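# Sort coloured parcels into matching trays using eight arms

## Task

Place every parcel inside the tray whose colour matches it, lying flat on the bottom of that tray.

## Robot and tools

ROBOTS. Eight identical i2rt Big YAM arms, arm1 to arm8. Each has six revolute joints, a two-finger gripper and a wrist camera. Arms 1-4 stand along y of about -0.61 and arms 5-8 along y of about +0.63, at x from roughly -2.15 to +2.17; their feet sit at z of about 0.75-0.82 and the tables under them are at z=0.720. Each foot faces its own +x. The hand reaches about 1.0 m from the joint1 axis at most. Fixed room cameras are cam_arm1 to cam_arm8; wrist cameras are arm1_cam_wrist to arm8_cam_wrist. Images are 672x504 pixels.

FRAME. Every pose is in one shared scene frame: origin on the floor, +z up, metres. The hand point lies between the finger pads, about 1 cm short of the tips. The fingers point along the hand's +z axis and open and close along its y axis. Printed hand positions can be off, more when the arm is stretched.

JOINTS (absolute targets, radians; gripper in metres). joint1_rad -2.879..2.879, spins the arm about its foot, positive counter-clockwise seen from above, 0 toward the foot's +x. joint2_rad 0..3.141, shoulder; 0 has the upper arm pointing back, rising values lift it up and forward. joint3_rad 0..3.019, elbow; 0 is folded, larger opens. joint4_rad -1.692..1.57, hand pitch, positive tips fingers up. joint5_rad -1.57..1.57, sideways hand swing, positive to the arm's right. joint6_rad -2.094..2.094, hand roll, positive clockwise seen from behind. gripper_m 0..0.093, fingertip gap. Done tolerances are about ±0.045, 0.14, 0.09, 0.055, 0.03, 0.035 rad and ±0.003 m.

move. Keys arm1..arm8 (each optional) plus cameras. Each arm key holds that arm's own object; an arm left out receives nothing new. Inside it: "joints" is a map of joint name to absolute target in the units above. "target" is one list of 7 numbers [x, y, z, qw, qx, qy, qz]: an absolute hand pose in the scene frame, metres and a unit quaternion in w-x-y-z order, in the same form as the result's hand line. The hand travels in a straight line toward it from its current hand_target. When target is given, joints may carry only gripper_m. "speed" (m/s, 0.002..0.5, default 0.25) caps that straight path and is rejected without target; rotation is capped at twice that number in rad/s. All motions in one call begin together; all hand paths in a call finish together, paced by the slowest. A hand path takes 0.5-10 s and stops short if it would need more. The controller limits each step to 100 mm and 20 degrees ahead of the measured hand and solves it by damped inverse kinematics, favouring position; expect errors of a centimetre or more, overshoot of speed near full stretch, and wide swings on joint moves. Paths ignore obstacles and other arms. Unknown keys make a call invalid; out-of-range numbers get it refused, and a refusal or stop cancels the later move, wait and finished_scene calls in that reply. cameras: list of names, or "all"/omitted for all, [] for none.

wait: seconds 0..10, commands nothing, returns state and images. zoom_image: camera name and region [x0, y0, x1, y1] in pixels (top-left origin, at most 504x504) of that camera's latest image, which must have been returned. finished_scene: scene number (1 or 2); irreversible, and the result must hold with no robot help.

RESULTS. Each arm reports joint_positions, Joint velocities (rad/s, gripper m/s; "within noise" means still), joint torques (arm joints only; positive toward larger angle; include gravity; joints 3 and 4 wrap past ±28 N m), hand and hand_target poses, joint_status and hand_status. The move line gives, per arm sent motion, "done" or its worst status. Arms under "as last shown" were not commanded; their status reads "not commanded" and omitted lines are unchanged. The pictures line orders the images; images may be slightly older than the state. off_target: stopped away from target, maybe still pushing. time_out: the arm keeps targets near where it stood and keeps pushing (on_its_own lists them; "held at" is a target, not a reading); send the reported positions to relax it. "joint command not followed" / "pose unreachable": a self/arm-collision check held the arm back, and it may keep trying later; gripper commands still run. This check can act late and does not protect fingers, gripper housings or wrist cameras from each other.

GRIPPING. On a hard part at full force gripper_m reads up to 0.005 m under the part's width; closed on nothing it reads 0.000-0.002; in free air it reads up to 0.002 wide. Command about 0.005 m below first-contact width (deeper for soft, small or round items) for full force; soft items crush more with smaller targets. To release, command well above the reading.

AVOID. Robots pressing hard on each other, hard hits, objects leaving the work area, drops, releasing moving parcels, slams and hard pushes. Arms keep pushing on contact and can push hard. Holding loads, stretched poses or pushing toward unreachable poses heats motors; at 85 °C a MOTOR HOT line appears, and at 100 °C the arm goes limp for 30-60 s or more (OVER-TEMPERATURE FAULT; affected keys say limit_stop_at_motor_heat, so resend them). Loose objects can occasionally be nudged by the scene. Between calls the scene keeps running with the last commands held.

Each tool is called after "Call:" by a JSON object that holds its "fn" and its "kwargs", one argument or row to a line.

## Session

Call:
{"fn": "move", "kwargs": {
  "cameras": ["cam_arm1","cam_arm2","cam_arm3","cam_arm4","cam_arm5","cam_arm6","cam_arm7","cam_arm8"]
}}

Scene clock: 0.00 s.
Joint torques (N m): no reading
Heat: arm1: hottest joint1_rad 32 °C; arm2: hottest joint2_rad 29 °C; arm3: hottest joint1_rad 31 °C; arm4: hottest gripper 32 °C; arm5: hottest joint6_rad 30 °C; arm6: hottest joint2_rad 30 °C; arm7: hottest joint5_rad 29 °C; arm8: hottest joint1_rad 31 °C.
Joint velocities: within noise
arm1.joint_positions: joint1_rad=-0.028 joint2_rad=+0.521 joint3_rad=+1.431 joint4_rad=-1.508 joint5_rad=+0.032 joint6_rad=-0.133 gripper_m=+0.09396
arm1.joint_status: not commanded
arm1.hand: x=-2.0073 y=-0.6778 z=+1.3083 quat_wxyz=(-0.446, -0.145, -0.870, +0.152) (m; scene frame)
arm1.hand_target: x=-2.0101 y=-0.6764 z=+1.3161 quat_wxyz=(-0.454, -0.145, -0.865, +0.155) (m; scene frame)
arm1.hand_status: not commanded
arm2.joint_positions: joint1_rad=+0.020 joint2_rad=+0.528 joint3_rad=+1.425 joint4_rad=-1.340 joint5_rad=+0.175 joint6_rad=+0.036 gripper_m=+0.09396
arm2.joint_status: not commanded
arm2.hand: x=-0.9859 y=-0.4872 z=+1.3715 quat_wxyz=(-0.230, +0.778, -0.324, -0.487) (m; scene frame)
arm2.hand_target: x=-0.9833 y=-0.4891 z=+1.3817 quat_wxyz=(-0.232, +0.772, -0.322, -0.497) (m; scene frame)
arm2.hand_status: not commanded
arm3.joint_positions: joint1_rad=+0.084 joint2_rad=+0.623 joint3_rad=+1.443 joint4_rad=-1.225 joint5_rad=+0.214 joint6_rad=-0.288 gripper_m=+0.09396
arm3.joint_status: not commanded
arm3.hand: x=+0.2458 y=-0.4641 z=+1.3420 quat_wxyz=(-0.302, +0.818, -0.155, -0.465) (m; scene frame)
arm3.hand_target: x=+0.2487 y=-0.4659 z=+1.3553 quat_wxyz=(-0.306, +0.809, -0.155, -0.477) (m; scene frame)
arm3.hand_status: not commanded
arm4.joint_positions: joint1_rad=+0.299 joint2_rad=+0.615 joint3_rad=+1.406 joint4_rad=-1.263 joint5_rad=-0.166 joint6_rad=-0.115 gripper_m=+0.09396
arm4.joint_status: not commanded
arm4.hand: x=+1.7423 y=-0.3720 z=+1.3161 quat_wxyz=(-0.394, +0.570, -0.636, -0.340) (m; scene frame)
arm4.hand_target: x=+1.7413 y=-0.3753 z=+1.3284 quat_wxyz=(-0.404, +0.566, -0.630, -0.346) (m; scene frame)
arm4.hand_status: not commanded
arm5.joint_positions: joint1_rad=-0.422 joint2_rad=+0.625 joint3_rad=+1.427 joint4_rad=-1.371 joint5_rad=+0.120 joint6_rad=-0.097 gripper_m=+0.09396
arm5.joint_status: not commanded
arm5.hand: x=+2.0004 y=+0.7998 z=+1.3402 quat_wxyz=(-0.234, +0.830, -0.279, -0.422) (m; scene frame)
arm5.hand_target: x=+2.0022 y=+0.7982 z=+1.3527 quat_wxyz=(-0.238, +0.823, -0.277, -0.434) (m; scene frame)
arm5.hand_status: not commanded
arm6.joint_positions: joint1_rad=+0.075 joint2_rad=+0.549 joint3_rad=+1.411 joint4_rad=-1.315 joint5_rad=-0.143 joint6_rad=+0.201 gripper_m=+0.09396
arm6.joint_status: not commanded
arm6.hand: x=+1.0364 y=+0.5443 z=+1.3862 quat_wxyz=(-0.531, -0.272, -0.802, +0.030) (m; scene frame)
arm6.hand_target: x=+1.0336 y=+0.5460 z=+1.3993 quat_wxyz=(-0.544, -0.268, -0.794, +0.033) (m; scene frame)
arm6.hand_status: not commanded
arm7.joint_positions: joint1_rad=-0.146 joint2_rad=+0.496 joint3_rad=+1.379 joint4_rad=-1.460 joint5_rad=-0.022 joint6_rad=+0.046 gripper_m=+0.09396
arm7.joint_status: not commanded
arm7.hand: x=-0.3012 y=+0.4957 z=+1.3304 quat_wxyz=(-0.447, -0.351, -0.807, +0.162) (m; scene frame)
arm7.hand_target: x=-0.3031 y=+0.4977 z=+1.3404 quat_wxyz=(-0.457, -0.348, -0.801, +0.166) (m; scene frame)
arm7.hand_status: not commanded
arm8.joint_positions: joint1_rad=-0.237 joint2_rad=+0.447 joint3_rad=+1.428 joint4_rad=-1.458 joint5_rad=-0.190 joint6_rad=-0.420 gripper_m=+0.09396
arm8.joint_status: not commanded
arm8.hand: x=-1.7428 y=+0.5401 z=+1.3190 quat_wxyz=(-0.160, -0.687, -0.503, +0.499) (m; scene frame)
arm8.hand_target: x=-1.7406 y=+0.5420 z=+1.3271 quat_wxyz=(-0.161, -0.682, -0.500, +0.508) (m; scene frame)
arm8.hand_status: not commanded
pictures: cam_arm1, cam_arm2, cam_arm3, cam_arm4, cam_arm5, cam_arm6, cam_arm7, cam_arm8

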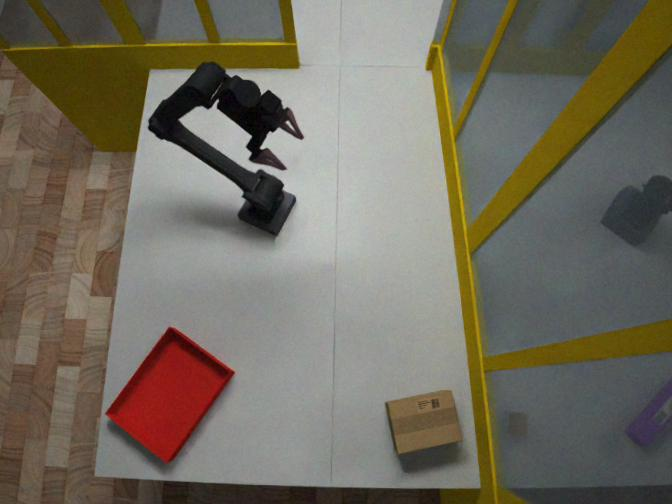

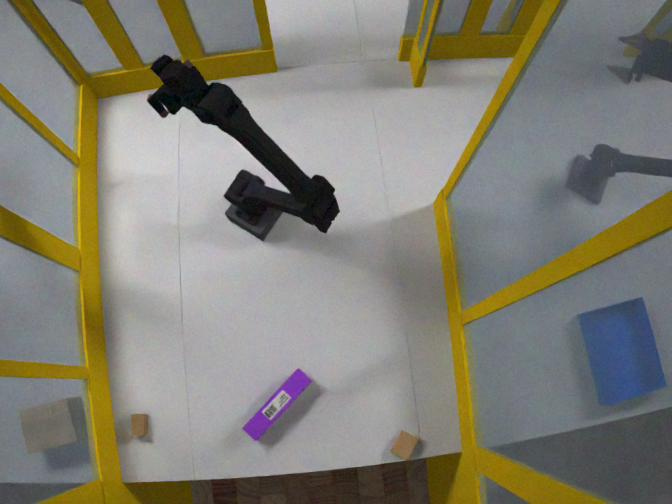

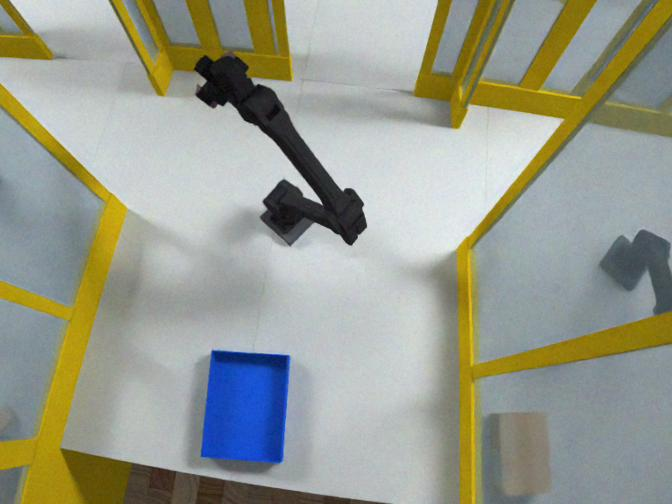

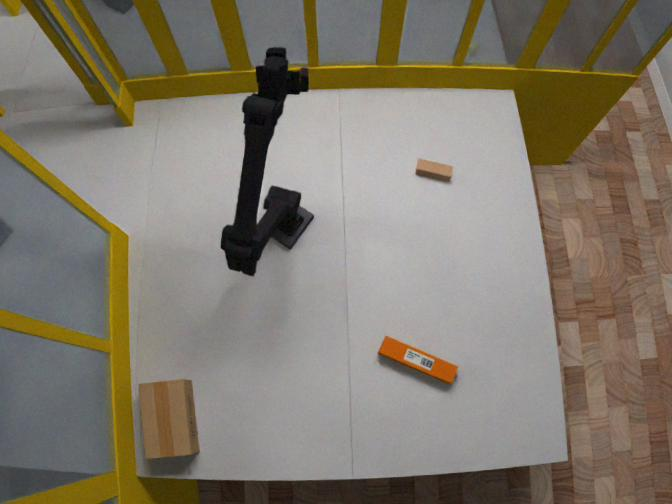

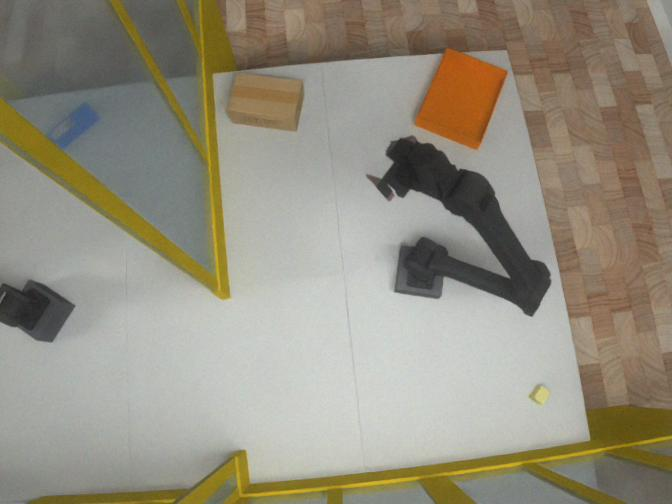

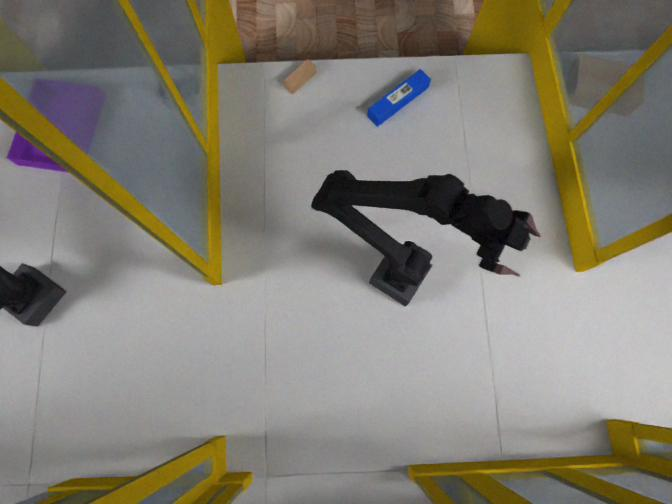

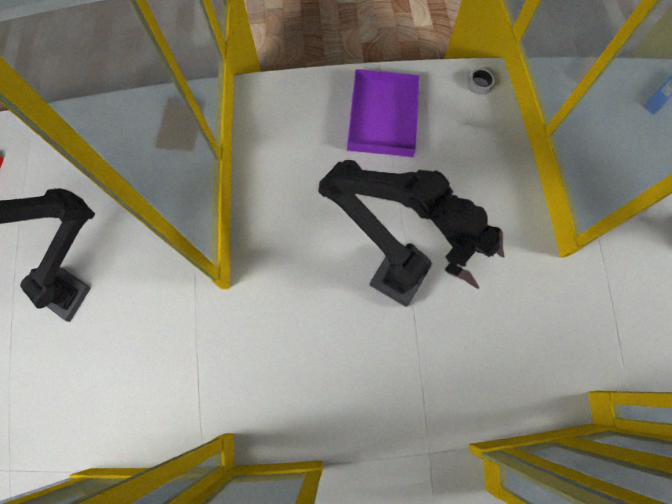

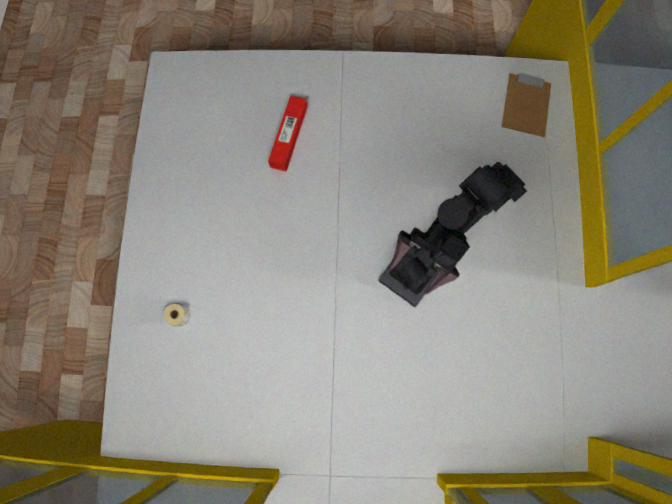

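Call:
{"fn": "move", "kwargs": {
  "arm8": {"target":[-2.081,1.149,0.93,0,0.6327,-0.7744,0],"speed":0.4},
  "arm2": {"target":[-0.846,-1.277,0.93,0,0.937,0.3494,0],"speed":0.4},
  "arm4": {"target":[2.137,-1.139,0.93,0,0.1994,0.9799,0],"speed":0.4},
  "arm6": {"target":[0.907,1.392,0.93,0,0.3132,-0.9497,0],"speed":0.4},
  "cameras": ["arm8_cam_wrist","arm2_cam_wrist","arm4_cam_wrist","arm6_cam_wrist"]
}}

Scene clock: 94.60 s.
Joint torques (N m): arm1=[1.44 5.01 7.83 1.83 0.1 0.01] | arm2=[-0.21 8.82 7.88 1.47 -0.34 -0.03] | arm3=[-0.62 0.85 9.96 1.66 -0.06 -0.01] | arm4=[0.62 -18.37 15.28 -0.28 -0.02 0.11] | arm5=[-1.08 3.14 7.42 1.84 -0.04 -0.06] | arm6=[-1.14 -19.6 13.15 -0.14 0.04 -0.18] | arm7=[-0.26 2.26 9.77 1.48 -0.08 0.11] | arm8=[2.32 -19.37 14.26 -0.65 0.09 0.02]
Heat: arm1: hottest joint1_rad 31 °C; arm2: hottest joint3_rad 33 °C; arm3: hottest joint1_rad 30 °C; arm4: hottest joint3_rad 40 °C; arm5: hottest joint3_rad 33 °C; arm6: hottest joint3_rad 31 °C; arm7: hottest joint3_rad 37 °C; arm8: hottest joint1_rad 30 °C.
move: arm2 not_followed; arm4 off_target; arm6 off_target; arm8 off_target
Joint velocities: within noise
arm1, arm3, arm5, arm7: as last shown
arm2.joint_positions: joint1_rad=+0.007 joint2_rad=-0.006 joint3_rad=+0.934 joint4_rad=-1.676 joint5_rad=-1.247 joint6_rad=-0.370 gripper_m=+0.09398
arm2.joint_status: not commanded
arm2.on_its_own: joint2_rad is held at -0.006, not at its first target +0.528; joint3_rad is held at +0.960, not at its first target +1.444; joint4_rad is held at -1.676, not at its first target -1.334; joint5_rad is held at -1.243, not at its first target +0.175; joint6_rad is held at -0.364, not at its first target +0.036
arm2.hand: x=-0.9237 y=-0.7747 z=+1.2152 quat_wxyz=(+0.304, +0.768, +0.130, -0.548) (m; scene frame)
arm2.hand_target: x=-0.9200 y=-0.7776 z=+1.2233 quat_wxyz=(+0.295, +0.767, +0.132, -0.555) (m; scene frame)
arm2.hand_status: not_followed (0.583 m and 80.1 deg from the pose sent, 0.916 m and 103.9 deg at the start; pose on its path clipped on 129 of 152 steps; a joint's target at an end of its range on 124 of 152 steps)
arm4.joint_positions: joint1_rad=-1.836 joint2_rad=+2.218 joint3_rad=+2.285 joint4_rad=-1.659 joint5_rad=-0.018 joint6_rad=-0.479 gripper_m=+0.09397
arm4.joint_status: not commanded
arm4.hand: x=+2.1230 y=-1.1342 z=+0.9254 quat_wxyz=(+0.007, -0.201, -0.980, -0.008) (m; scene frame)
arm4.hand_target: x=+2.1364 y=-1.1383 z=+0.9299 quat_wxyz=(-0.001, -0.199, -0.980, +0.000) (m; scene frame)
arm4.hand_status: off_target (0.015 m and 1.2 deg from the pose sent, 0.945 m and 118.8 deg at the start; pose on its path clipped on 30 of 152 steps; a joint's target at an end of its range on 35 of 152 steps)
arm6.joint_positions: joint1_rad=+2.123 joint2_rad=+2.543 joint3_rad=+2.696 joint4_rad=-1.698 joint5_rad=+0.002 joint6_rad=+0.870 gripper_m=+0.09398
arm6.joint_status: not commanded
arm6.hand: x=+0.9011 y=+1.3832 z=+0.9173 quat_wxyz=(-0.006, +0.312, -0.950, -0.011) (m; scene frame)
arm6.hand_target: x=+0.9068 y=+1.3905 z=+0.9298 quat_wxyz=(-0.012, +0.313, -0.949, -0.028) (m; scene frame)
arm6.hand_status: off_target (0.017 m and 1.5 deg from the pose sent, 0.971 m and 94.9 deg at the start; pose on its path clipped on 25 of 152 steps; a joint's target at an end of its range on 36 of 152 steps)
arm8.joint_positions: joint1_rad=-1.834 joint2_rad=+2.055 joint3_rad=+2.002 joint4_rad=-1.534 joint5_rad=-0.003 joint6_rad=+0.898 gripper_m=+0.09398
arm8.joint_status: not commanded
arm8.hand: x=-2.0713 y=+1.1409 z=+0.9249 quat_wxyz=(-0.002, -0.634, +0.773, -0.008) (m; scene frame)
arm8.hand_target: x=-2.0805 y=+1.1486 z=+0.9300 quat_wxyz=(+0.000, -0.633, +0.774, +0.001) (m; scene frame)
arm8.hand_status: off_target (0.014 m and 1.0 deg from the pose sent, 0.798 m and 174.8 deg at the start; pose on its path clipped on 44 of 152 steps)
pictures: arm2_cam_wrist, arm4_cam_wrist, arm6_cam_wrist, arm8_cam_wrist
pose unreachable (arm2 arm): on one or more control steps of this call this arm could not follow its commanded pose, so it was not sent that pose on those steps. On the call's last step it was still not sent that pose. It may still have moved: this result reports where it is.
cause: moving toward the commanded pose would bring two parts of the arm too close to each other (its wrist (the part past joint 4) and its wrist camera).
camera_calibration:
arm2_cam_wrist: T_world_to_cam=[[-0.520765, 0.788493, -0.327235, 0.526292], [0.748558, 0.237459, -0.619091, 1.6321], [-0.410444, -0.567355, -0.713893, 0.169462], [0, 0, 0, 1]] pos_world=[-0.878089, -0.706389, 1.30361]
arm4_cam_wrist: T_world_to_cam=[[-0.381126, -0.924523, -0.000316915, -0.241735], [-0.743166, 0.306159, 0.594954, 1.37915], [-0.549952, 0.226988, -0.80376, 2.29368], [0, 0, 0, 1]] pos_world=[2.19422, -1.16637, 1.02296]
arm6_cam_wrist: T_world_to_cam=[[0.598829, -0.800794, -0.0115219, 0.577209], [-0.659326, -0.501105, 0.56052, 0.778884], [-0.454634, -0.328059, -0.828061, 1.74735], [0, 0, 0, 1]] pos_world=[0.962295, 1.42576, 1.01698]
arm8_cam_wrist: T_world_to_cam=[[0.979643, -0.200745, 0.00093063, 2.25834], [-0.160888, -0.78235, 0.6017, 0.00705233], [-0.12006, -0.589601, -0.798722, 1.28329], [0, 0, 0, 1]] pos_world=[-2.05716, 1.2155, 1.01865]

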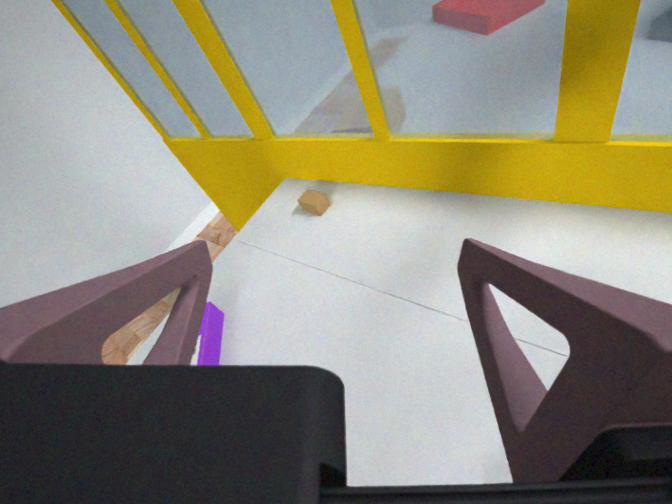

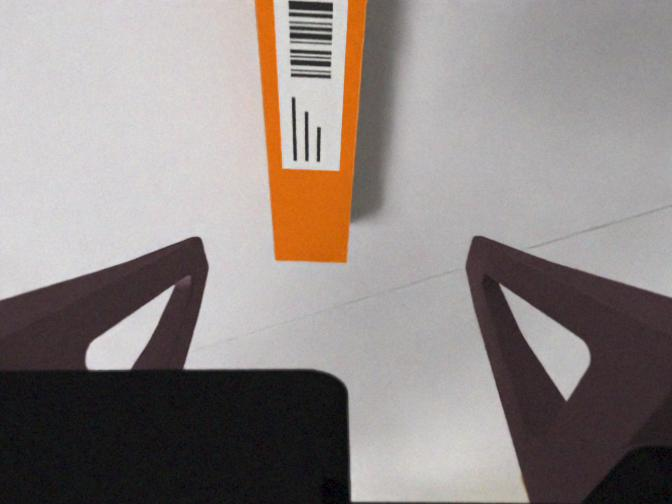

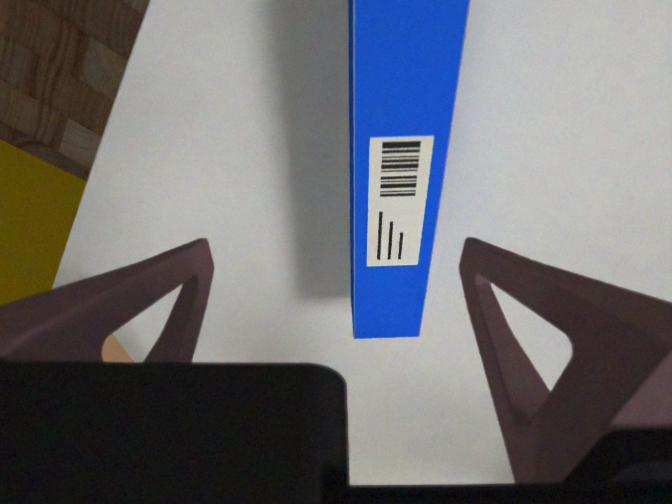

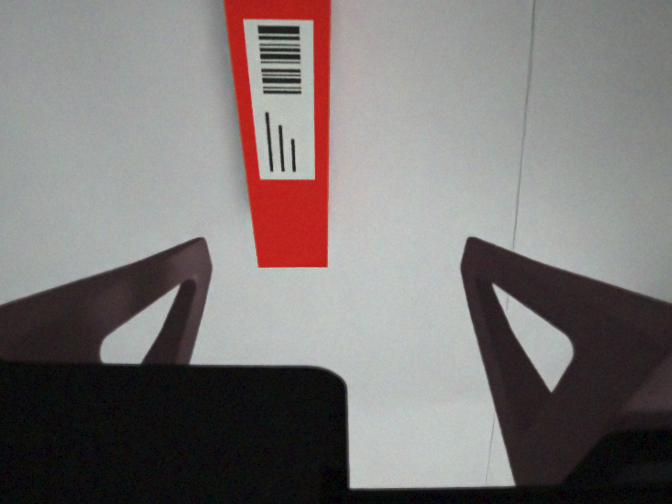

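Call:
{"fn": "move", "kwargs": {
  "arm8": {"target":[-2.113,1.155,0.765,0,0.6225,-0.7826,0],"speed":0.2},
  "arm4": {"target":[2.146,-1.132,0.765,0,0.2122,0.9772,0],"speed":0.2},
  "arm6": {"target":[0.887,1.321,0.765,0,0.332,-0.943,0],"speed":0.2},
  "arm2": {"joints":{"joint1_rad":2.23,"joint2_rad":2.1,"joint3_rad":2.1,"joint4_rad":-1.57,"joint5_rad":0,"joint6_rad":0.86}},
  "cameras": ["arm8_cam_wrist","arm2_cam_wrist","arm4_cam_wrist","arm6_cam_wrist"]
}}

Scene clock: 160.03 s.
Joint torques (N m): arm1=[1.61 4.84 7.87 1.73 0.1 0.01] | arm2=[-0.15 -23.36 10.69 0.34 0.11 0.08] | arm3=[-0.62 0.67 9.98 1.72 -0.06 -0.01] | arm4=[0.97 -19.19 10.15 0.72 -0.03 0.11] | arm5=[-1.03 3.19 7.34 1.92 -0.1 -0.03] | arm6=[0.15 -20.66 7.16 0.49 0.12 -0.17] | arm7=[-0.32 2.37 9.76 1.4 -0.08 0.1] | arm8=[2.49 -21.54 9.92 0.16 0.09 0.04]
Heat: arm1: hottest joint1_rad 31 °C; arm2: hottest joint3_rad 33 °C; arm3: hottest joint1_rad 30 °C; arm4: hottest joint3_rad 44 °C; arm5: hottest joint3_rad 34 °C; arm6: hottest joint2_rad 38 °C; arm7: hottest joint3_rad 39 °C; arm8: hottest joint3_rad 41 °C.
move: arm2 done; arm4 off_target; arm6 off_target; arm8 done
Joint velocities: within noise
arm1, arm3, arm5, arm7: as last shown
arm2.joint_positions: joint1_rad=+2.232 joint2_rad=+2.089 joint3_rad=+2.067 joint4_rad=-1.567 joint5_rad=-0.001 joint6_rad=+0.846 gripper_m=+0.09399
arm2.joint_status: all done
arm2.hand: x=-0.8542 y=-1.2690 z=+0.9681 quat_wxyz=(-0.009, +0.935, +0.355, +0.004) (m; scene frame)
arm2.hand_target: x=-0.8556 y=-1.2769 z=+0.9739 quat_wxyz=(+0.000, +0.938, +0.347, +0.000) (m; scene frame)
arm2.hand_status: not commanded
arm4.joint_positions: joint1_rad=-1.820 joint2_rad=+2.291 joint3_rad=+2.019 joint4_rad=-1.296 joint5_rad=-0.018 joint6_rad=-0.433 gripper_m=+0.09397
arm4.joint_status: not commanded
arm4.hand: x=+2.1368 y=-1.1369 z=+0.7754 quat_wxyz=(-0.002, -0.216, -0.977, +0.000) (m; scene frame)
arm4.hand_target: x=+2.1459 y=-1.1318 z=+0.7652 quat_wxyz=(+0.000, -0.212, -0.977, +0.000) (m; scene frame)
arm4.hand_status: off_target (0.015 m and 0.4 deg from the pose sent, 0.162 m and 1.8 deg at the start)
arm6.joint_positions: joint1_rad=+2.127 joint2_rad=+2.404 joint3_rad=+1.979 joint4_rad=-1.180 joint5_rad=+0.000 joint6_rad=+0.850 gripper_m=+0.09398
arm6.joint_status: not commanded
arm6.hand: x=+0.8930 y=+1.3141 z=+0.7487 quat_wxyz=(+0.007, +0.324, -0.946, +0.016) (m; scene frame)
arm6.hand_target: x=+0.8871 y=+1.3207 z=+0.7648 quat_wxyz=(+0.000, +0.332, -0.943, +0.000) (m; scene frame)
arm6.hand_status: off_target (0.019 m and 2.2 deg from the pose sent, 0.165 m and 2.8 deg at the start)
arm8.joint_positions: joint1_rad=-1.806 joint2_rad=+2.236 joint3_rad=+1.904 joint4_rad=-1.241 joint5_rad=-0.002 joint6_rad=+0.955 gripper_m=+0.09398
arm8.joint_status: not commanded
arm8.hand: x=-2.1072 y=+1.1544 z=+0.7731 quat_wxyz=(-0.001, -0.623, +0.782, -0.001) (m; scene frame)
arm8.hand_target: x=-2.1129 y=+1.1547 z=+0.7649 quat_wxyz=(+0.000, -0.623, +0.783, +0.000) (m; scene frame)
arm8.hand_status: done (0.010 m and 0.2 deg from the pose sent, 0.166 m and 2.0 deg at the start)
pictures: arm2_cam_wrist, arm4_cam_wrist, arm6_cam_wrist, arm8_cam_wrist
camera_calibration:
arm2_cam_wrist: T_world_to_cam=[[-0.659336, 0.751379, 0.0265774, 0.363415], [0.615049, 0.518701, 0.593855, 0.613138], [0.432424, 0.407896, -0.804133, 1.78607], [0, 0, 0, 1]] pos_world=[-0.909836, -1.31963, 1.06246]
arm4_cam_wrist: T_world_to_cam=[[-0.408207, -0.912826, 0.0107738, -0.176434], [-0.741932, 0.338615, 0.578686, 1.52631], [-0.531887, 0.22823, -0.81548, 2.15322], [0, 0, 0, 1]] pos_world=[2.20567, -1.16931, 0.874551]
arm6_cam_wrist: T_world_to_cam=[[0.617965, -0.785543, 0.0322778, 0.454869], [-0.64415, -0.482342, 0.593648, 0.770455], [-0.450767, -0.387645, -0.804077, 1.63825], [0, 0, 0, 1]] pos_world=[0.953662, 1.364, 0.845216]
arm8_cam_wrist: T_world_to_cam=[[0.973375, -0.229012, -0.00971791, 2.32398], [-0.178542, -0.784086, 0.594417, 0.0736726], [-0.143748, -0.576855, -0.804098, 1.10518], [0, 0, 0, 1]] pos_world=[-2.09008, 1.22751, 0.867465]

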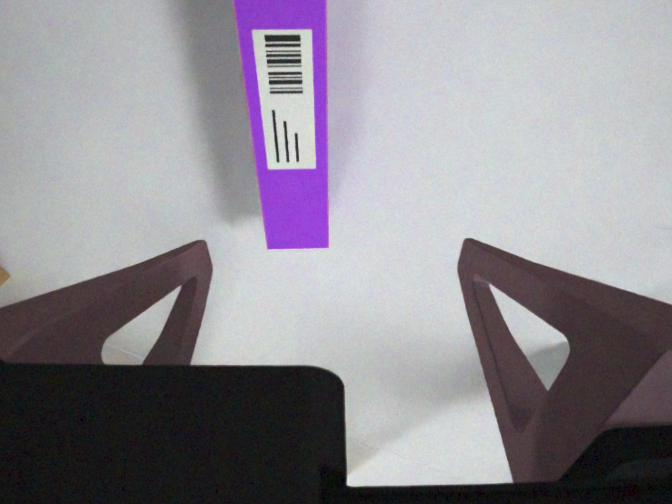

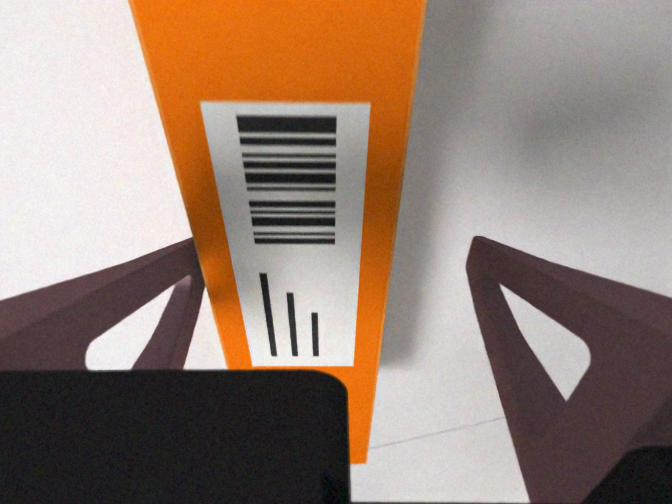

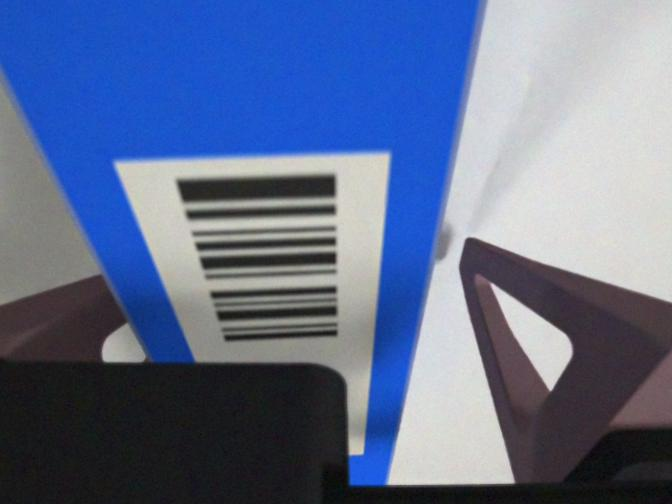

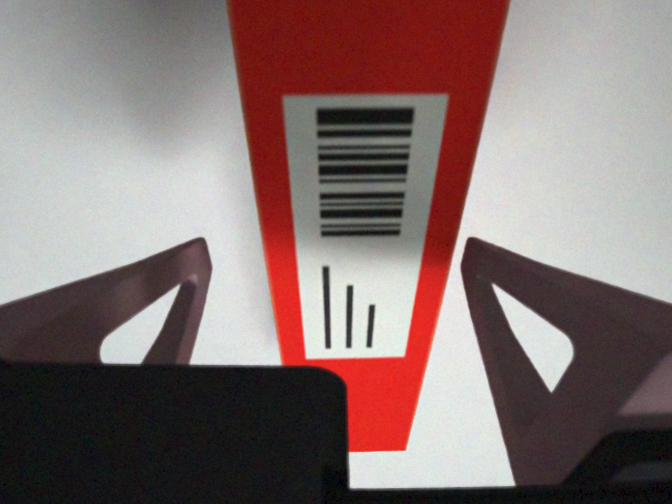

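Call:
{"fn": "move", "kwargs": {
  "arm8": {"target":[-2.104,1.153,0.765,0,0.6225,-0.7826,0],"speed":0.2},
  "arm4": {"target":[2.151,-1.12,0.79,0,0.2122,0.9772,0],"speed":0.2},
  "arm6": {"target":[0.887,1.321,0.87,0,0.332,-0.943,0],"speed":0.2},
  "arm2": {"target":[-0.835,-1.299,0.80,0,0.9373,0.3486,0],"speed":0.2},
  "cameras": ["arm8_cam_wrist","arm2_cam_wrist","arm4_cam_wrist","arm6_cam_wrist"]
}}

Scene clock: 200.07 s.
Joint torques (N m): arm1=[1.49 4.95 7.92 1.66 0.08 -0.01] | arm2=[0.56 -25.17 8.18 0.91 0.08 0.09] | arm3=[-0.67 0.73 9.94 1.68 -0.07 0] | arm4=[0.97 -21.95 10.02 -0.25 -0.03 0.11] | arm5=[-1.26 3.14 7.39 1.81 -0.1 -0.06] | arm6=[0.15 -20.54 12.26 -0.36 0.11 -0.17] | arm7=[-0.5 2.37 9.8 1.46 -0.07 0.14] | arm8=[1.55 -22.77 8.47 0.21 0.07 -0.05]
Heat: arm1: hottest joint3_rad 32 °C; arm2: hottest joint2_rad 35 °C; arm3: hottest joint1_rad 30 °C; arm4: hottest joint3_rad 45 °C; arm5: hottest joint3_rad 34 °C; arm6: hottest joint2_rad 40 °C; arm7: hottest joint3_rad 39 °C; arm8: hottest joint2_rad 36 °C.
move: arm2 done; arm4 off_target; arm6 off_target; arm8 done
Joint velocities: within noise
arm1, arm3, arm5, arm7: as last shown
arm2.joint_positions: joint1_rad=+2.256 joint2_rad=+2.261 joint3_rad=+1.915 joint4_rad=-1.239 joint5_rad=-0.001 joint6_rad=+0.872 gripper_m=+0.09399
arm2.joint_status: not commanded
arm2.hand: x=-0.8378 y=-1.2939 z=+0.8006 quat_wxyz=(-0.007, +0.935, +0.354, +0.003) (m; scene frame)
arm2.hand_target: x=-0.8349 y=-1.2989 z=+0.8001 quat_wxyz=(+0.000, +0.937, +0.349, +0.000) (m; scene frame)
arm2.hand_status: done (0.006 m and 1.1 deg from the pose sent, 0.172 m and 1.3 deg at the start)
arm4.joint_positions: joint1_rad=-1.804 joint2_rad=+2.291 joint3_rad=+2.019 joint4_rad=-1.311 joint5_rad=-0.018 joint6_rad=-0.417 gripper_m=+0.09397
arm4.joint_status: not commanded
arm4.hand: x=+2.1429 y=-1.1270 z=+0.7753 quat_wxyz=(+0.004, -0.216, -0.976, -0.004) (m; scene frame)
arm4.hand_target: x=+2.1510 y=-1.1200 z=+0.7899 quat_wxyz=(+0.000, -0.212, -0.977, +0.000) (m; scene frame)
arm4.hand_status: off_target (0.018 m and 0.8 deg from the pose sent, 0.027 m and 0.4 deg at the start)
arm6.joint_positions: joint1_rad=+2.128 joint2_rad=+2.302 joint3_rad=+2.011 joint4_rad=-1.356 joint5_rad=+0.000 joint6_rad=+0.850 gripper_m=+0.09398
arm6.joint_status: not commanded
arm6.hand: x=+0.8918 y=+1.2996 z=+0.8297 quat_wxyz=(+0.014, +0.324, -0.945, +0.035) (m; scene frame)
arm6.hand_target: x=+0.8867 y=+1.3189 z=+0.8704 quat_wxyz=(+0.000, +0.332, -0.943, +0.000) (m; scene frame)
arm6.hand_status: off_target (0.046 m and 4.4 deg from the pose sent, 0.121 m and 2.2 deg at the start)
arm8.joint_positions: joint1_rad=-1.806 joint2_rad=+2.236 joint3_rad=+1.882 joint4_rad=-1.225 joint5_rad=-0.002 joint6_rad=+0.955 gripper_m=+0.09398
arm8.joint_status: not commanded
arm8.hand: x=-2.1045 y=+1.1514 z=+0.7654 quat_wxyz=(-0.001, -0.623, +0.782, -0.004) (m; scene frame)
arm8.hand_target: x=-2.1041 y=+1.1529 z=+0.7650 quat_wxyz=(+0.000, -0.623, +0.783, +0.000) (m; scene frame)
arm8.hand_status: done (0.002 m and 0.5 deg from the pose sent, 0.009 m and 0.2 deg at the start)
pictures: arm2_cam_wrist, arm4_cam_wrist, arm6_cam_wrist, arm8_cam_wrist
camera_calibration:
arm2_cam_wrist: T_world_to_cam=[[-0.657608, 0.752988, 0.0236808, 0.403146], [0.61646, 0.519774, 0.59145, 0.719936], [0.433046, 0.403541, -0.805994, 1.65078], [0, 0, 0, 1]] pos_world=[-0.893565, -1.34393, 0.89517]
arm4_cam_wrist: T_world_to_cam=[[-0.408682, -0.912665, 0.00472591, -0.159055], [-0.73621, 0.332719, 0.589316, 1.50042], [-0.539421, 0.237363, -0.807889, 2.17463], [0, 0, 0, 1]] pos_world=[2.21266, -1.16056, 0.873387]
arm6_cam_wrist: T_world_to_cam=[[0.618391, -0.783365, 0.0626979, 0.41312], [-0.642456, -0.457982, 0.614412, 0.664237], [-0.452594, -0.420228, -0.78649, 1.72667], [0, 0, 0, 1]] pos_world=[0.952754, 1.35343, 0.923991]
arm8_cam_wrist: T_world_to_cam=[[0.973403, -0.229039, -0.00534124, 2.31731], [-0.18066, -0.781715, 0.596895, 0.0672568], [-0.140887, -0.580054, -0.802302, 1.10598], [0, 0, 0, 1]] pos_world=[-2.08771, 1.22486, 0.859559]

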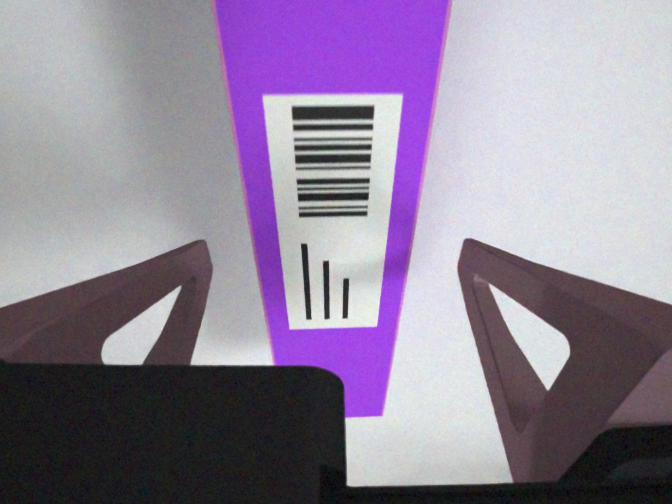

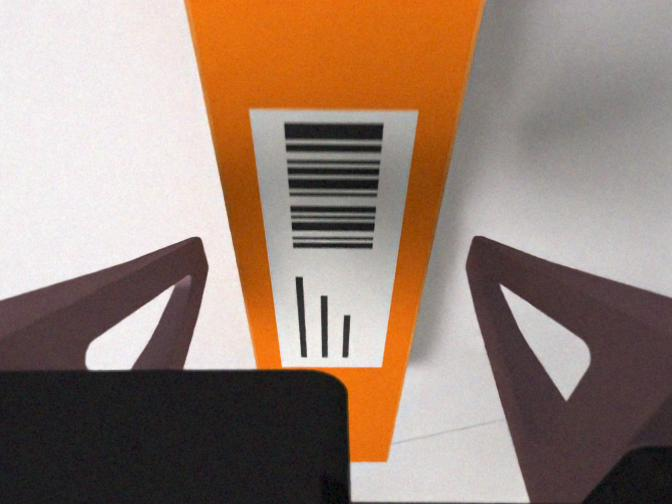

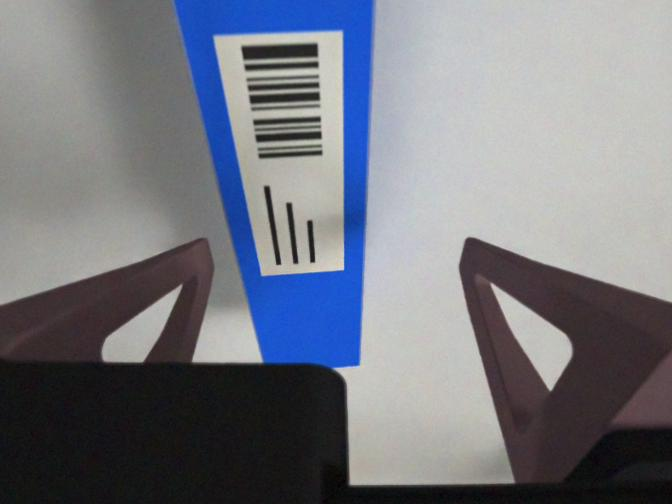

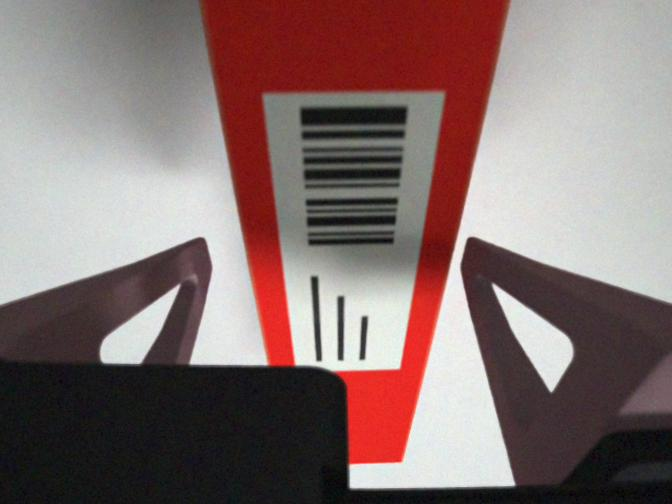

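Call:
{"fn": "move", "kwargs": {
  "arm8": {"target":[-2.100,1.153,0.748,0,0.6225,-0.7826,0],"speed":0.2},
  "arm4": {"target":[2.151,-1.12,0.742,0,0.2122,0.9772,0],"speed":0.2},
  "arm6": {"target":[0.878,1.323,0.80,0,0.332,-0.943,0],"speed":0.2},
  "arm2": {"target":[-0.835,-1.299,0.750,0,0.9373,0.3486,0],"speed":0.2},
  "cameras": ["arm8_cam_wrist","arm2_cam_wrist","arm4_cam_wrist","arm6_cam_wrist"]
}}

Call:
{"fn": "move", "kwargs": {
  "arm8": {"joints":{"gripper_m":0.05}},
  "arm4": {"joints":{"gripper_m":0.05}},
  "arm2": {"joints":{"gripper_m":0.05}},
  "cameras": ["arm8_cam_wrist","arm2_cam_wrist","arm4_cam_wrist","arm6_cam_wrist"]
}}

Scene clock: 221.37 s.
Joint torques (N m): arm1=[1.61 4.66 7.91 1.81 0.11 0.01] | arm2=[0.56 -25.05 7.68 0.91 0.09 0.09] | arm3=[-0.62 0.79 9.99 1.69 -0.08 0] | arm4=[1.03 -18.78 9.21 0.76 -0.02 0.12] | arm5=[-1.08 3.19 7.46 1.89 -0.11 -0.05] | arm6=[0.15 -18.14 8.32 0.53 0.11 -0.04] | arm7=[-0.26 2.32 9.74 1.52 -0.09 0.1] | arm8=[1.2 -21.95 8.4 0.25 0.07 -0.08]
Heat: arm1: hottest joint3_rad 32 °C; arm2: hottest joint3_rad 35 °C; arm3: hottest joint1_rad 30 °C; arm4: hottest joint3_rad 44 °C; arm5: hottest joint3_rad 35 °C; arm6: hottest joint2_rad 38 °C; arm7: hottest joint3_rad 40 °C; arm8: hottest joint2_rad 37 °C.
move: arm2 done; arm4 off_target; arm6 done; arm8 done
Joint velocities: within noise
arm1, arm3, arm5, arm7: as last shown
arm2.joint_positions: joint1_rad=+2.256 joint2_rad=+2.317 joint3_rad=+1.883 joint4_rad=-1.145 joint5_rad=-0.001 joint6_rad=+0.873 gripper_m=+0.09399
arm2.joint_status: not commanded
arm2.hand: x=-0.8378 y=-1.2960 z=+0.7527 quat_wxyz=(-0.004, +0.935, +0.354, +0.002) (m; scene frame)
arm2.hand_target: x=-0.8349 y=-1.2990 z=+0.7500 quat_wxyz=(+0.000, +0.937, +0.349, +0.000) (m; scene frame)
arm2.hand_status: done (0.005 m and 0.8 deg from the pose sent, 0.051 m and 1.1 deg at the start)
arm4.joint_positions: joint1_rad=-1.804 joint2_rad=+2.291 joint3_rad=+1.976 joint4_rad=-1.238 joint5_rad=-0.018 joint6_rad=-0.416 gripper_m=+0.09397
arm4.joint_status: not commanded
arm4.hand: x=+2.1442 y=-1.1289 z=+0.7594 quat_wxyz=(-0.007, -0.216, -0.976, +0.004) (m; scene frame)
arm4.hand_target: x=+2.1505 y=-1.1198 z=+0.7423 quat_wxyz=(+0.000, -0.212, -0.977, +0.000) (m; scene frame)
arm4.hand_status: off_target (0.021 m and 1.1 deg from the pose sent, 0.035 m and 0.8 deg at the start)
arm6.joint_positions: joint1_rad=+2.141 joint2_rad=+2.335 joint3_rad=+2.001 joint4_rad=-1.247 joint5_rad=+0.000 joint6_rad=+0.850 gripper_m=+0.09398
arm6.joint_status: not commanded
arm6.hand: x=+0.8840 y=+1.3185 z=+0.8026 quat_wxyz=(+0.002, +0.330, -0.944, +0.005) (m; scene frame)
arm6.hand_target: x=+0.8779 y=+1.3228 z=+0.8000 quat_wxyz=(+0.000, +0.332, -0.943, +0.000) (m; scene frame)
arm6.hand_status: done (0.008 m and 0.7 deg from the pose sent, 0.040 m and 4.4 deg at the start)
arm8.joint_positions: joint1_rad=-1.806 joint2_rad=+2.236 joint3_rad=+1.854 joint4_rad=-1.186 joint5_rad=-0.002 joint6_rad=+0.955 gripper_m=+0.09398
arm8.joint_status: not commanded
arm8.hand: x=-2.1037 y=+1.1504 z=+0.7553 quat_wxyz=(-0.002, -0.623, +0.782, +0.001) (m; scene frame)
arm8.hand_target: x=-2.1001 y=+1.1528 z=+0.7480 quat_wxyz=(+0.000, -0.623, +0.783, +0.000) (m; scene frame)
arm8.hand_status: done (0.009 m and 0.2 deg from the pose sent, 0.018 m and 0.5 deg at the start)
pictures: arm2_cam_wrist, arm4_cam_wrist, arm6_cam_wrist, arm8_cam_wrist
camera_calibration:
arm2_cam_wrist: T_world_to_cam=[[-0.657325, 0.75336, 0.0192823, 0.409924], [0.616577, 0.522914, 0.588552, 0.755656], [0.433309, 0.398759, -0.808229, 1.60876], [0, 0, 0, 1]] pos_world=[-0.893555, -1.34547, 0.847597]
arm4_cam_wrist: T_world_to_cam=[[-0.409177, -0.9123, 0.0168158, -0.167876], [-0.747151, 0.345571, 0.567755, 1.56574], [-0.523774, 0.219748, -0.823026, 2.12103], [0, 0, 0, 1]] pos_world=[2.21209, -1.16032, 0.859527]
arm6_cam_wrist: T_world_to_cam=[[0.628366, -0.77778, 0.0146205, 0.456851], [-0.638323, -0.504775, 0.581159, 0.769225], [-0.444634, -0.374514, -0.813659, 1.66424], [0, 0, 0, 1]] pos_world=[0.943921, 1.36689, 0.9004]
arm8_cam_wrist: T_world_to_cam=[[0.973332, -0.228968, -0.0140943, 2.32261], [-0.176433, -0.786448, 0.591922, 0.0907723], [-0.146615, -0.57365, -0.805872, 1.08075], [0, 0, 0, 1]] pos_world=[-2.08621, 1.22316, 0.849951]

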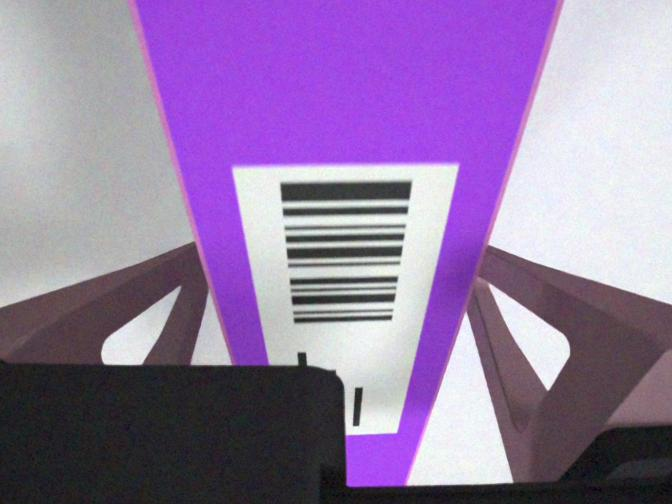

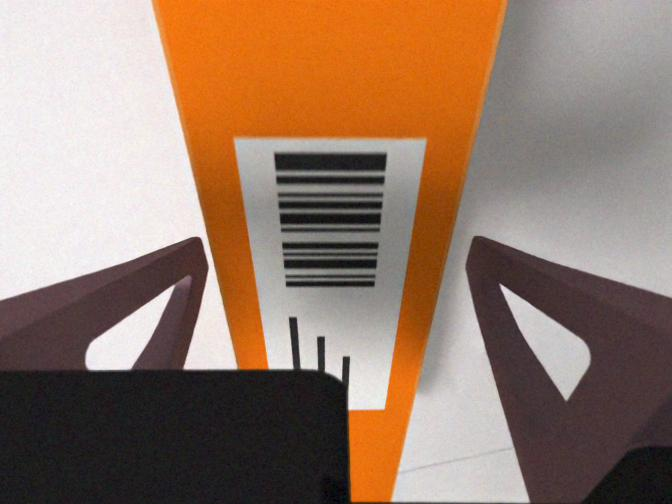

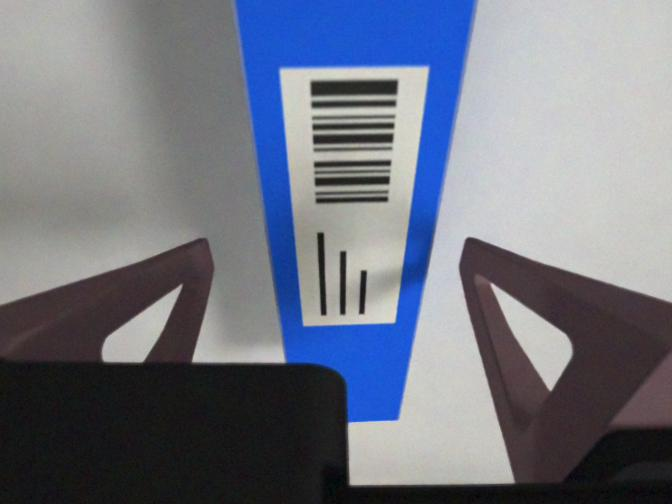

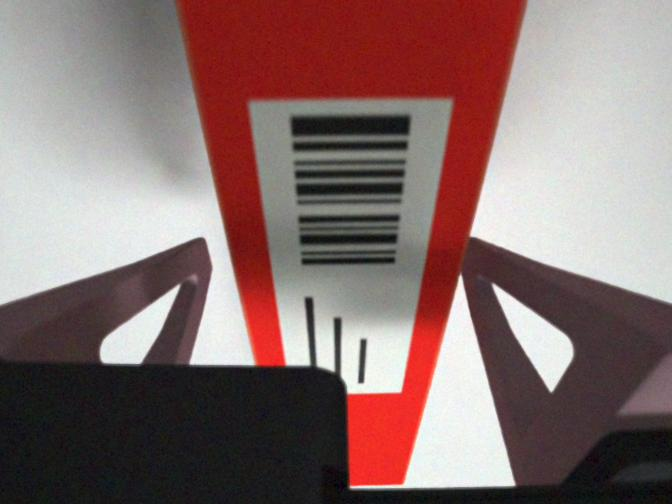

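Scene clock: 221.97 s.
Joint torques (N m): arm1=[1.14 4.95 7.91 1.8 0.11 0] | arm2=[0.56 -25.52 7.58 0.9 0.09 0.08] | arm3=[-0.5 0.73 9.99 1.66 -0.06 -0.01] | arm4=[1.03 -18.78 9.21 0.76 -0.03 0.11] | arm5=[-1.03 3.02 7.46 1.95 -0.08 -0.03] | arm6=[0.15 -17.96 8.31 0.53 0.11 -0.05] | arm7=[-0.26 2.2 9.8 1.46 -0.07 0.1] | arm8=[1.61 -21.83 8.36 0.21 0.07 -0.06]
Heat: arm1: hottest joint3_rad 32 °C; arm2: hottest joint3_rad 35 °C; arm3: hottest joint1_rad 30 °C; arm4: hottest joint3_rad 44 °C; arm5: hottest joint3_rad 35 °C; arm6: hottest joint2_rad 38 °C; arm7: hottest joint3_rad 40 °C; arm8: hottest joint2_rad 37 °C.
move: arm2 off_target; arm4 off_target; arm8 off_target
Joint velocities: within noise
arm1, arm3, arm5, arm6, arm7: as last shown
arm2.joint_positions: joint1_rad=+2.256 joint2_rad=+2.317 joint3_rad=+1.883 joint4_rad=-1.145 joint5_rad=-0.001 joint6_rad=+0.873 gripper_m=+0.05881
arm2.joint_status: gripper_m off_target (ended at +0.05884, target +0.05000)
arm2.hand: x=-0.8378 y=-1.2961 z=+0.7527 quat_wxyz=(-0.004, +0.935, +0.353, +0.002) (m; scene frame)
arm2.hand_target: x=-0.8349 y=-1.2990 z=+0.7500 quat_wxyz=(+0.000, +0.937, +0.349, +0.000) (m; scene frame)
arm2.hand_status: not commanded
arm4.joint_positions: joint1_rad=-1.803 joint2_rad=+2.291 joint3_rad=+1.976 joint4_rad=-1.238 joint5_rad=-0.017 joint6_rad=-0.415 gripper_m=+0.05944
arm4.joint_status: gripper_m off_target (ended at +0.05947, target +0.05000)
arm4.hand: x=+2.1443 y=-1.1288 z=+0.7594 quat_wxyz=(-0.007, -0.216, -0.976, +0.004) (m; scene frame)
arm4.hand_target: x=+2.1506 y=-1.1197 z=+0.7423 quat_wxyz=(+0.000, -0.212, -0.977, +0.000) (m; scene frame)
arm4.hand_status: not commanded
arm8.joint_positions: joint1_rad=-1.806 joint2_rad=+2.236 joint3_rad=+1.854 joint4_rad=-1.185 joint5_rad=-0.002 joint6_rad=+0.955 gripper_m=+0.05980
arm8.joint_status: gripper_m off_target (ended at +0.05983, target +0.05000)
arm8.hand: x=-2.1037 y=+1.1505 z=+0.7553 quat_wxyz=(-0.001, -0.623, +0.782, +0.001) (m; scene frame)
arm8.hand_target: x=-2.1001 y=+1.1529 z=+0.7480 quat_wxyz=(+0.000, -0.623, +0.783, +0.000) (m; scene frame)
arm8.hand_status: not commanded
pictures: arm2_cam_wrist, arm4_cam_wrist, arm6_cam_wrist, arm8_cam_wrist
camera_calibration:
arm2_cam_wrist: T_world_to_cam=[[-0.657038, 0.753618, 0.0189912, 0.41079], [0.616773, 0.522903, 0.588356, 0.756002], [0.433466, 0.398286, -0.808379, 1.60842], [0, 0, 0, 1]] pos_world=[-0.893572, -1.34551, 0.847615]
arm4_cam_wrist: T_world_to_cam=[[-0.409526, -0.912137, 0.0171475, -0.167016], [-0.746857, 0.345995, 0.567883, 1.56556], [-0.523921, 0.219756, -0.82293, 2.12132], [0, 0, 0, 1]] pos_world=[2.21226, -1.16019, 0.859511]
arm6_cam_wrist: T_world_to_cam=[[0.628366, -0.77778, 0.0146205, 0.456851], [-0.638323, -0.504775, 0.581159, 0.769225], [-0.444634, -0.374514, -0.813659, 1.66424], [0, 0, 0, 1]] pos_world=[0.943921, 1.36689, 0.9004]
arm8_cam_wrist: T_world_to_cam=[[0.973332, -0.228961, -0.0141883, 2.32272], [-0.176452, -0.786766, 0.591493, 0.0915101], [-0.146592, -0.573215, -0.806185, 1.0806], [0, 0, 0, 1]] pos_world=[-2.08622, 1.22323, 0.849991]

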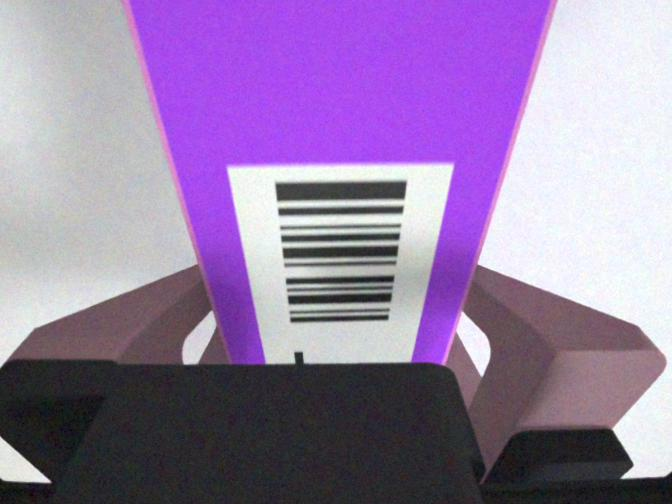

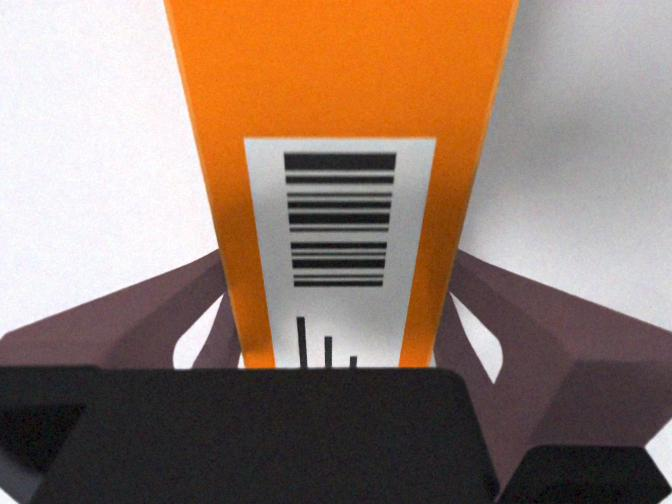

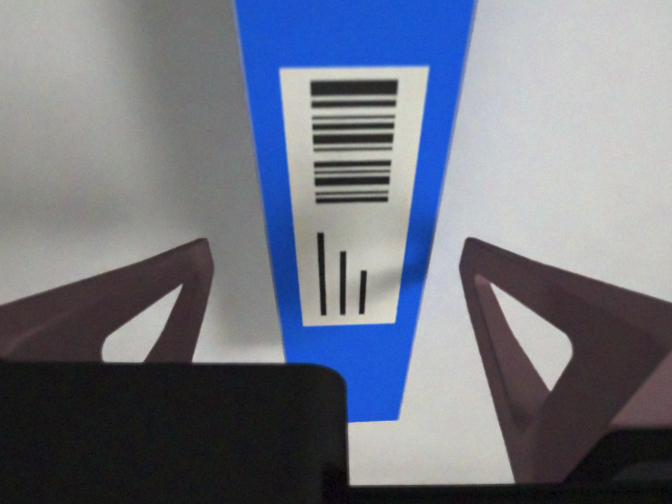

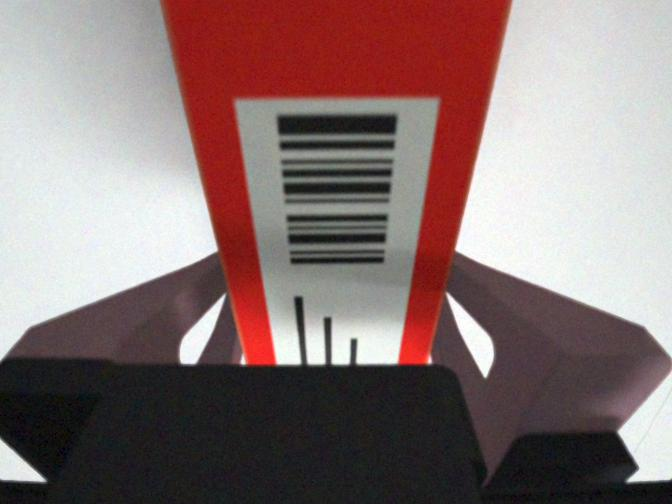

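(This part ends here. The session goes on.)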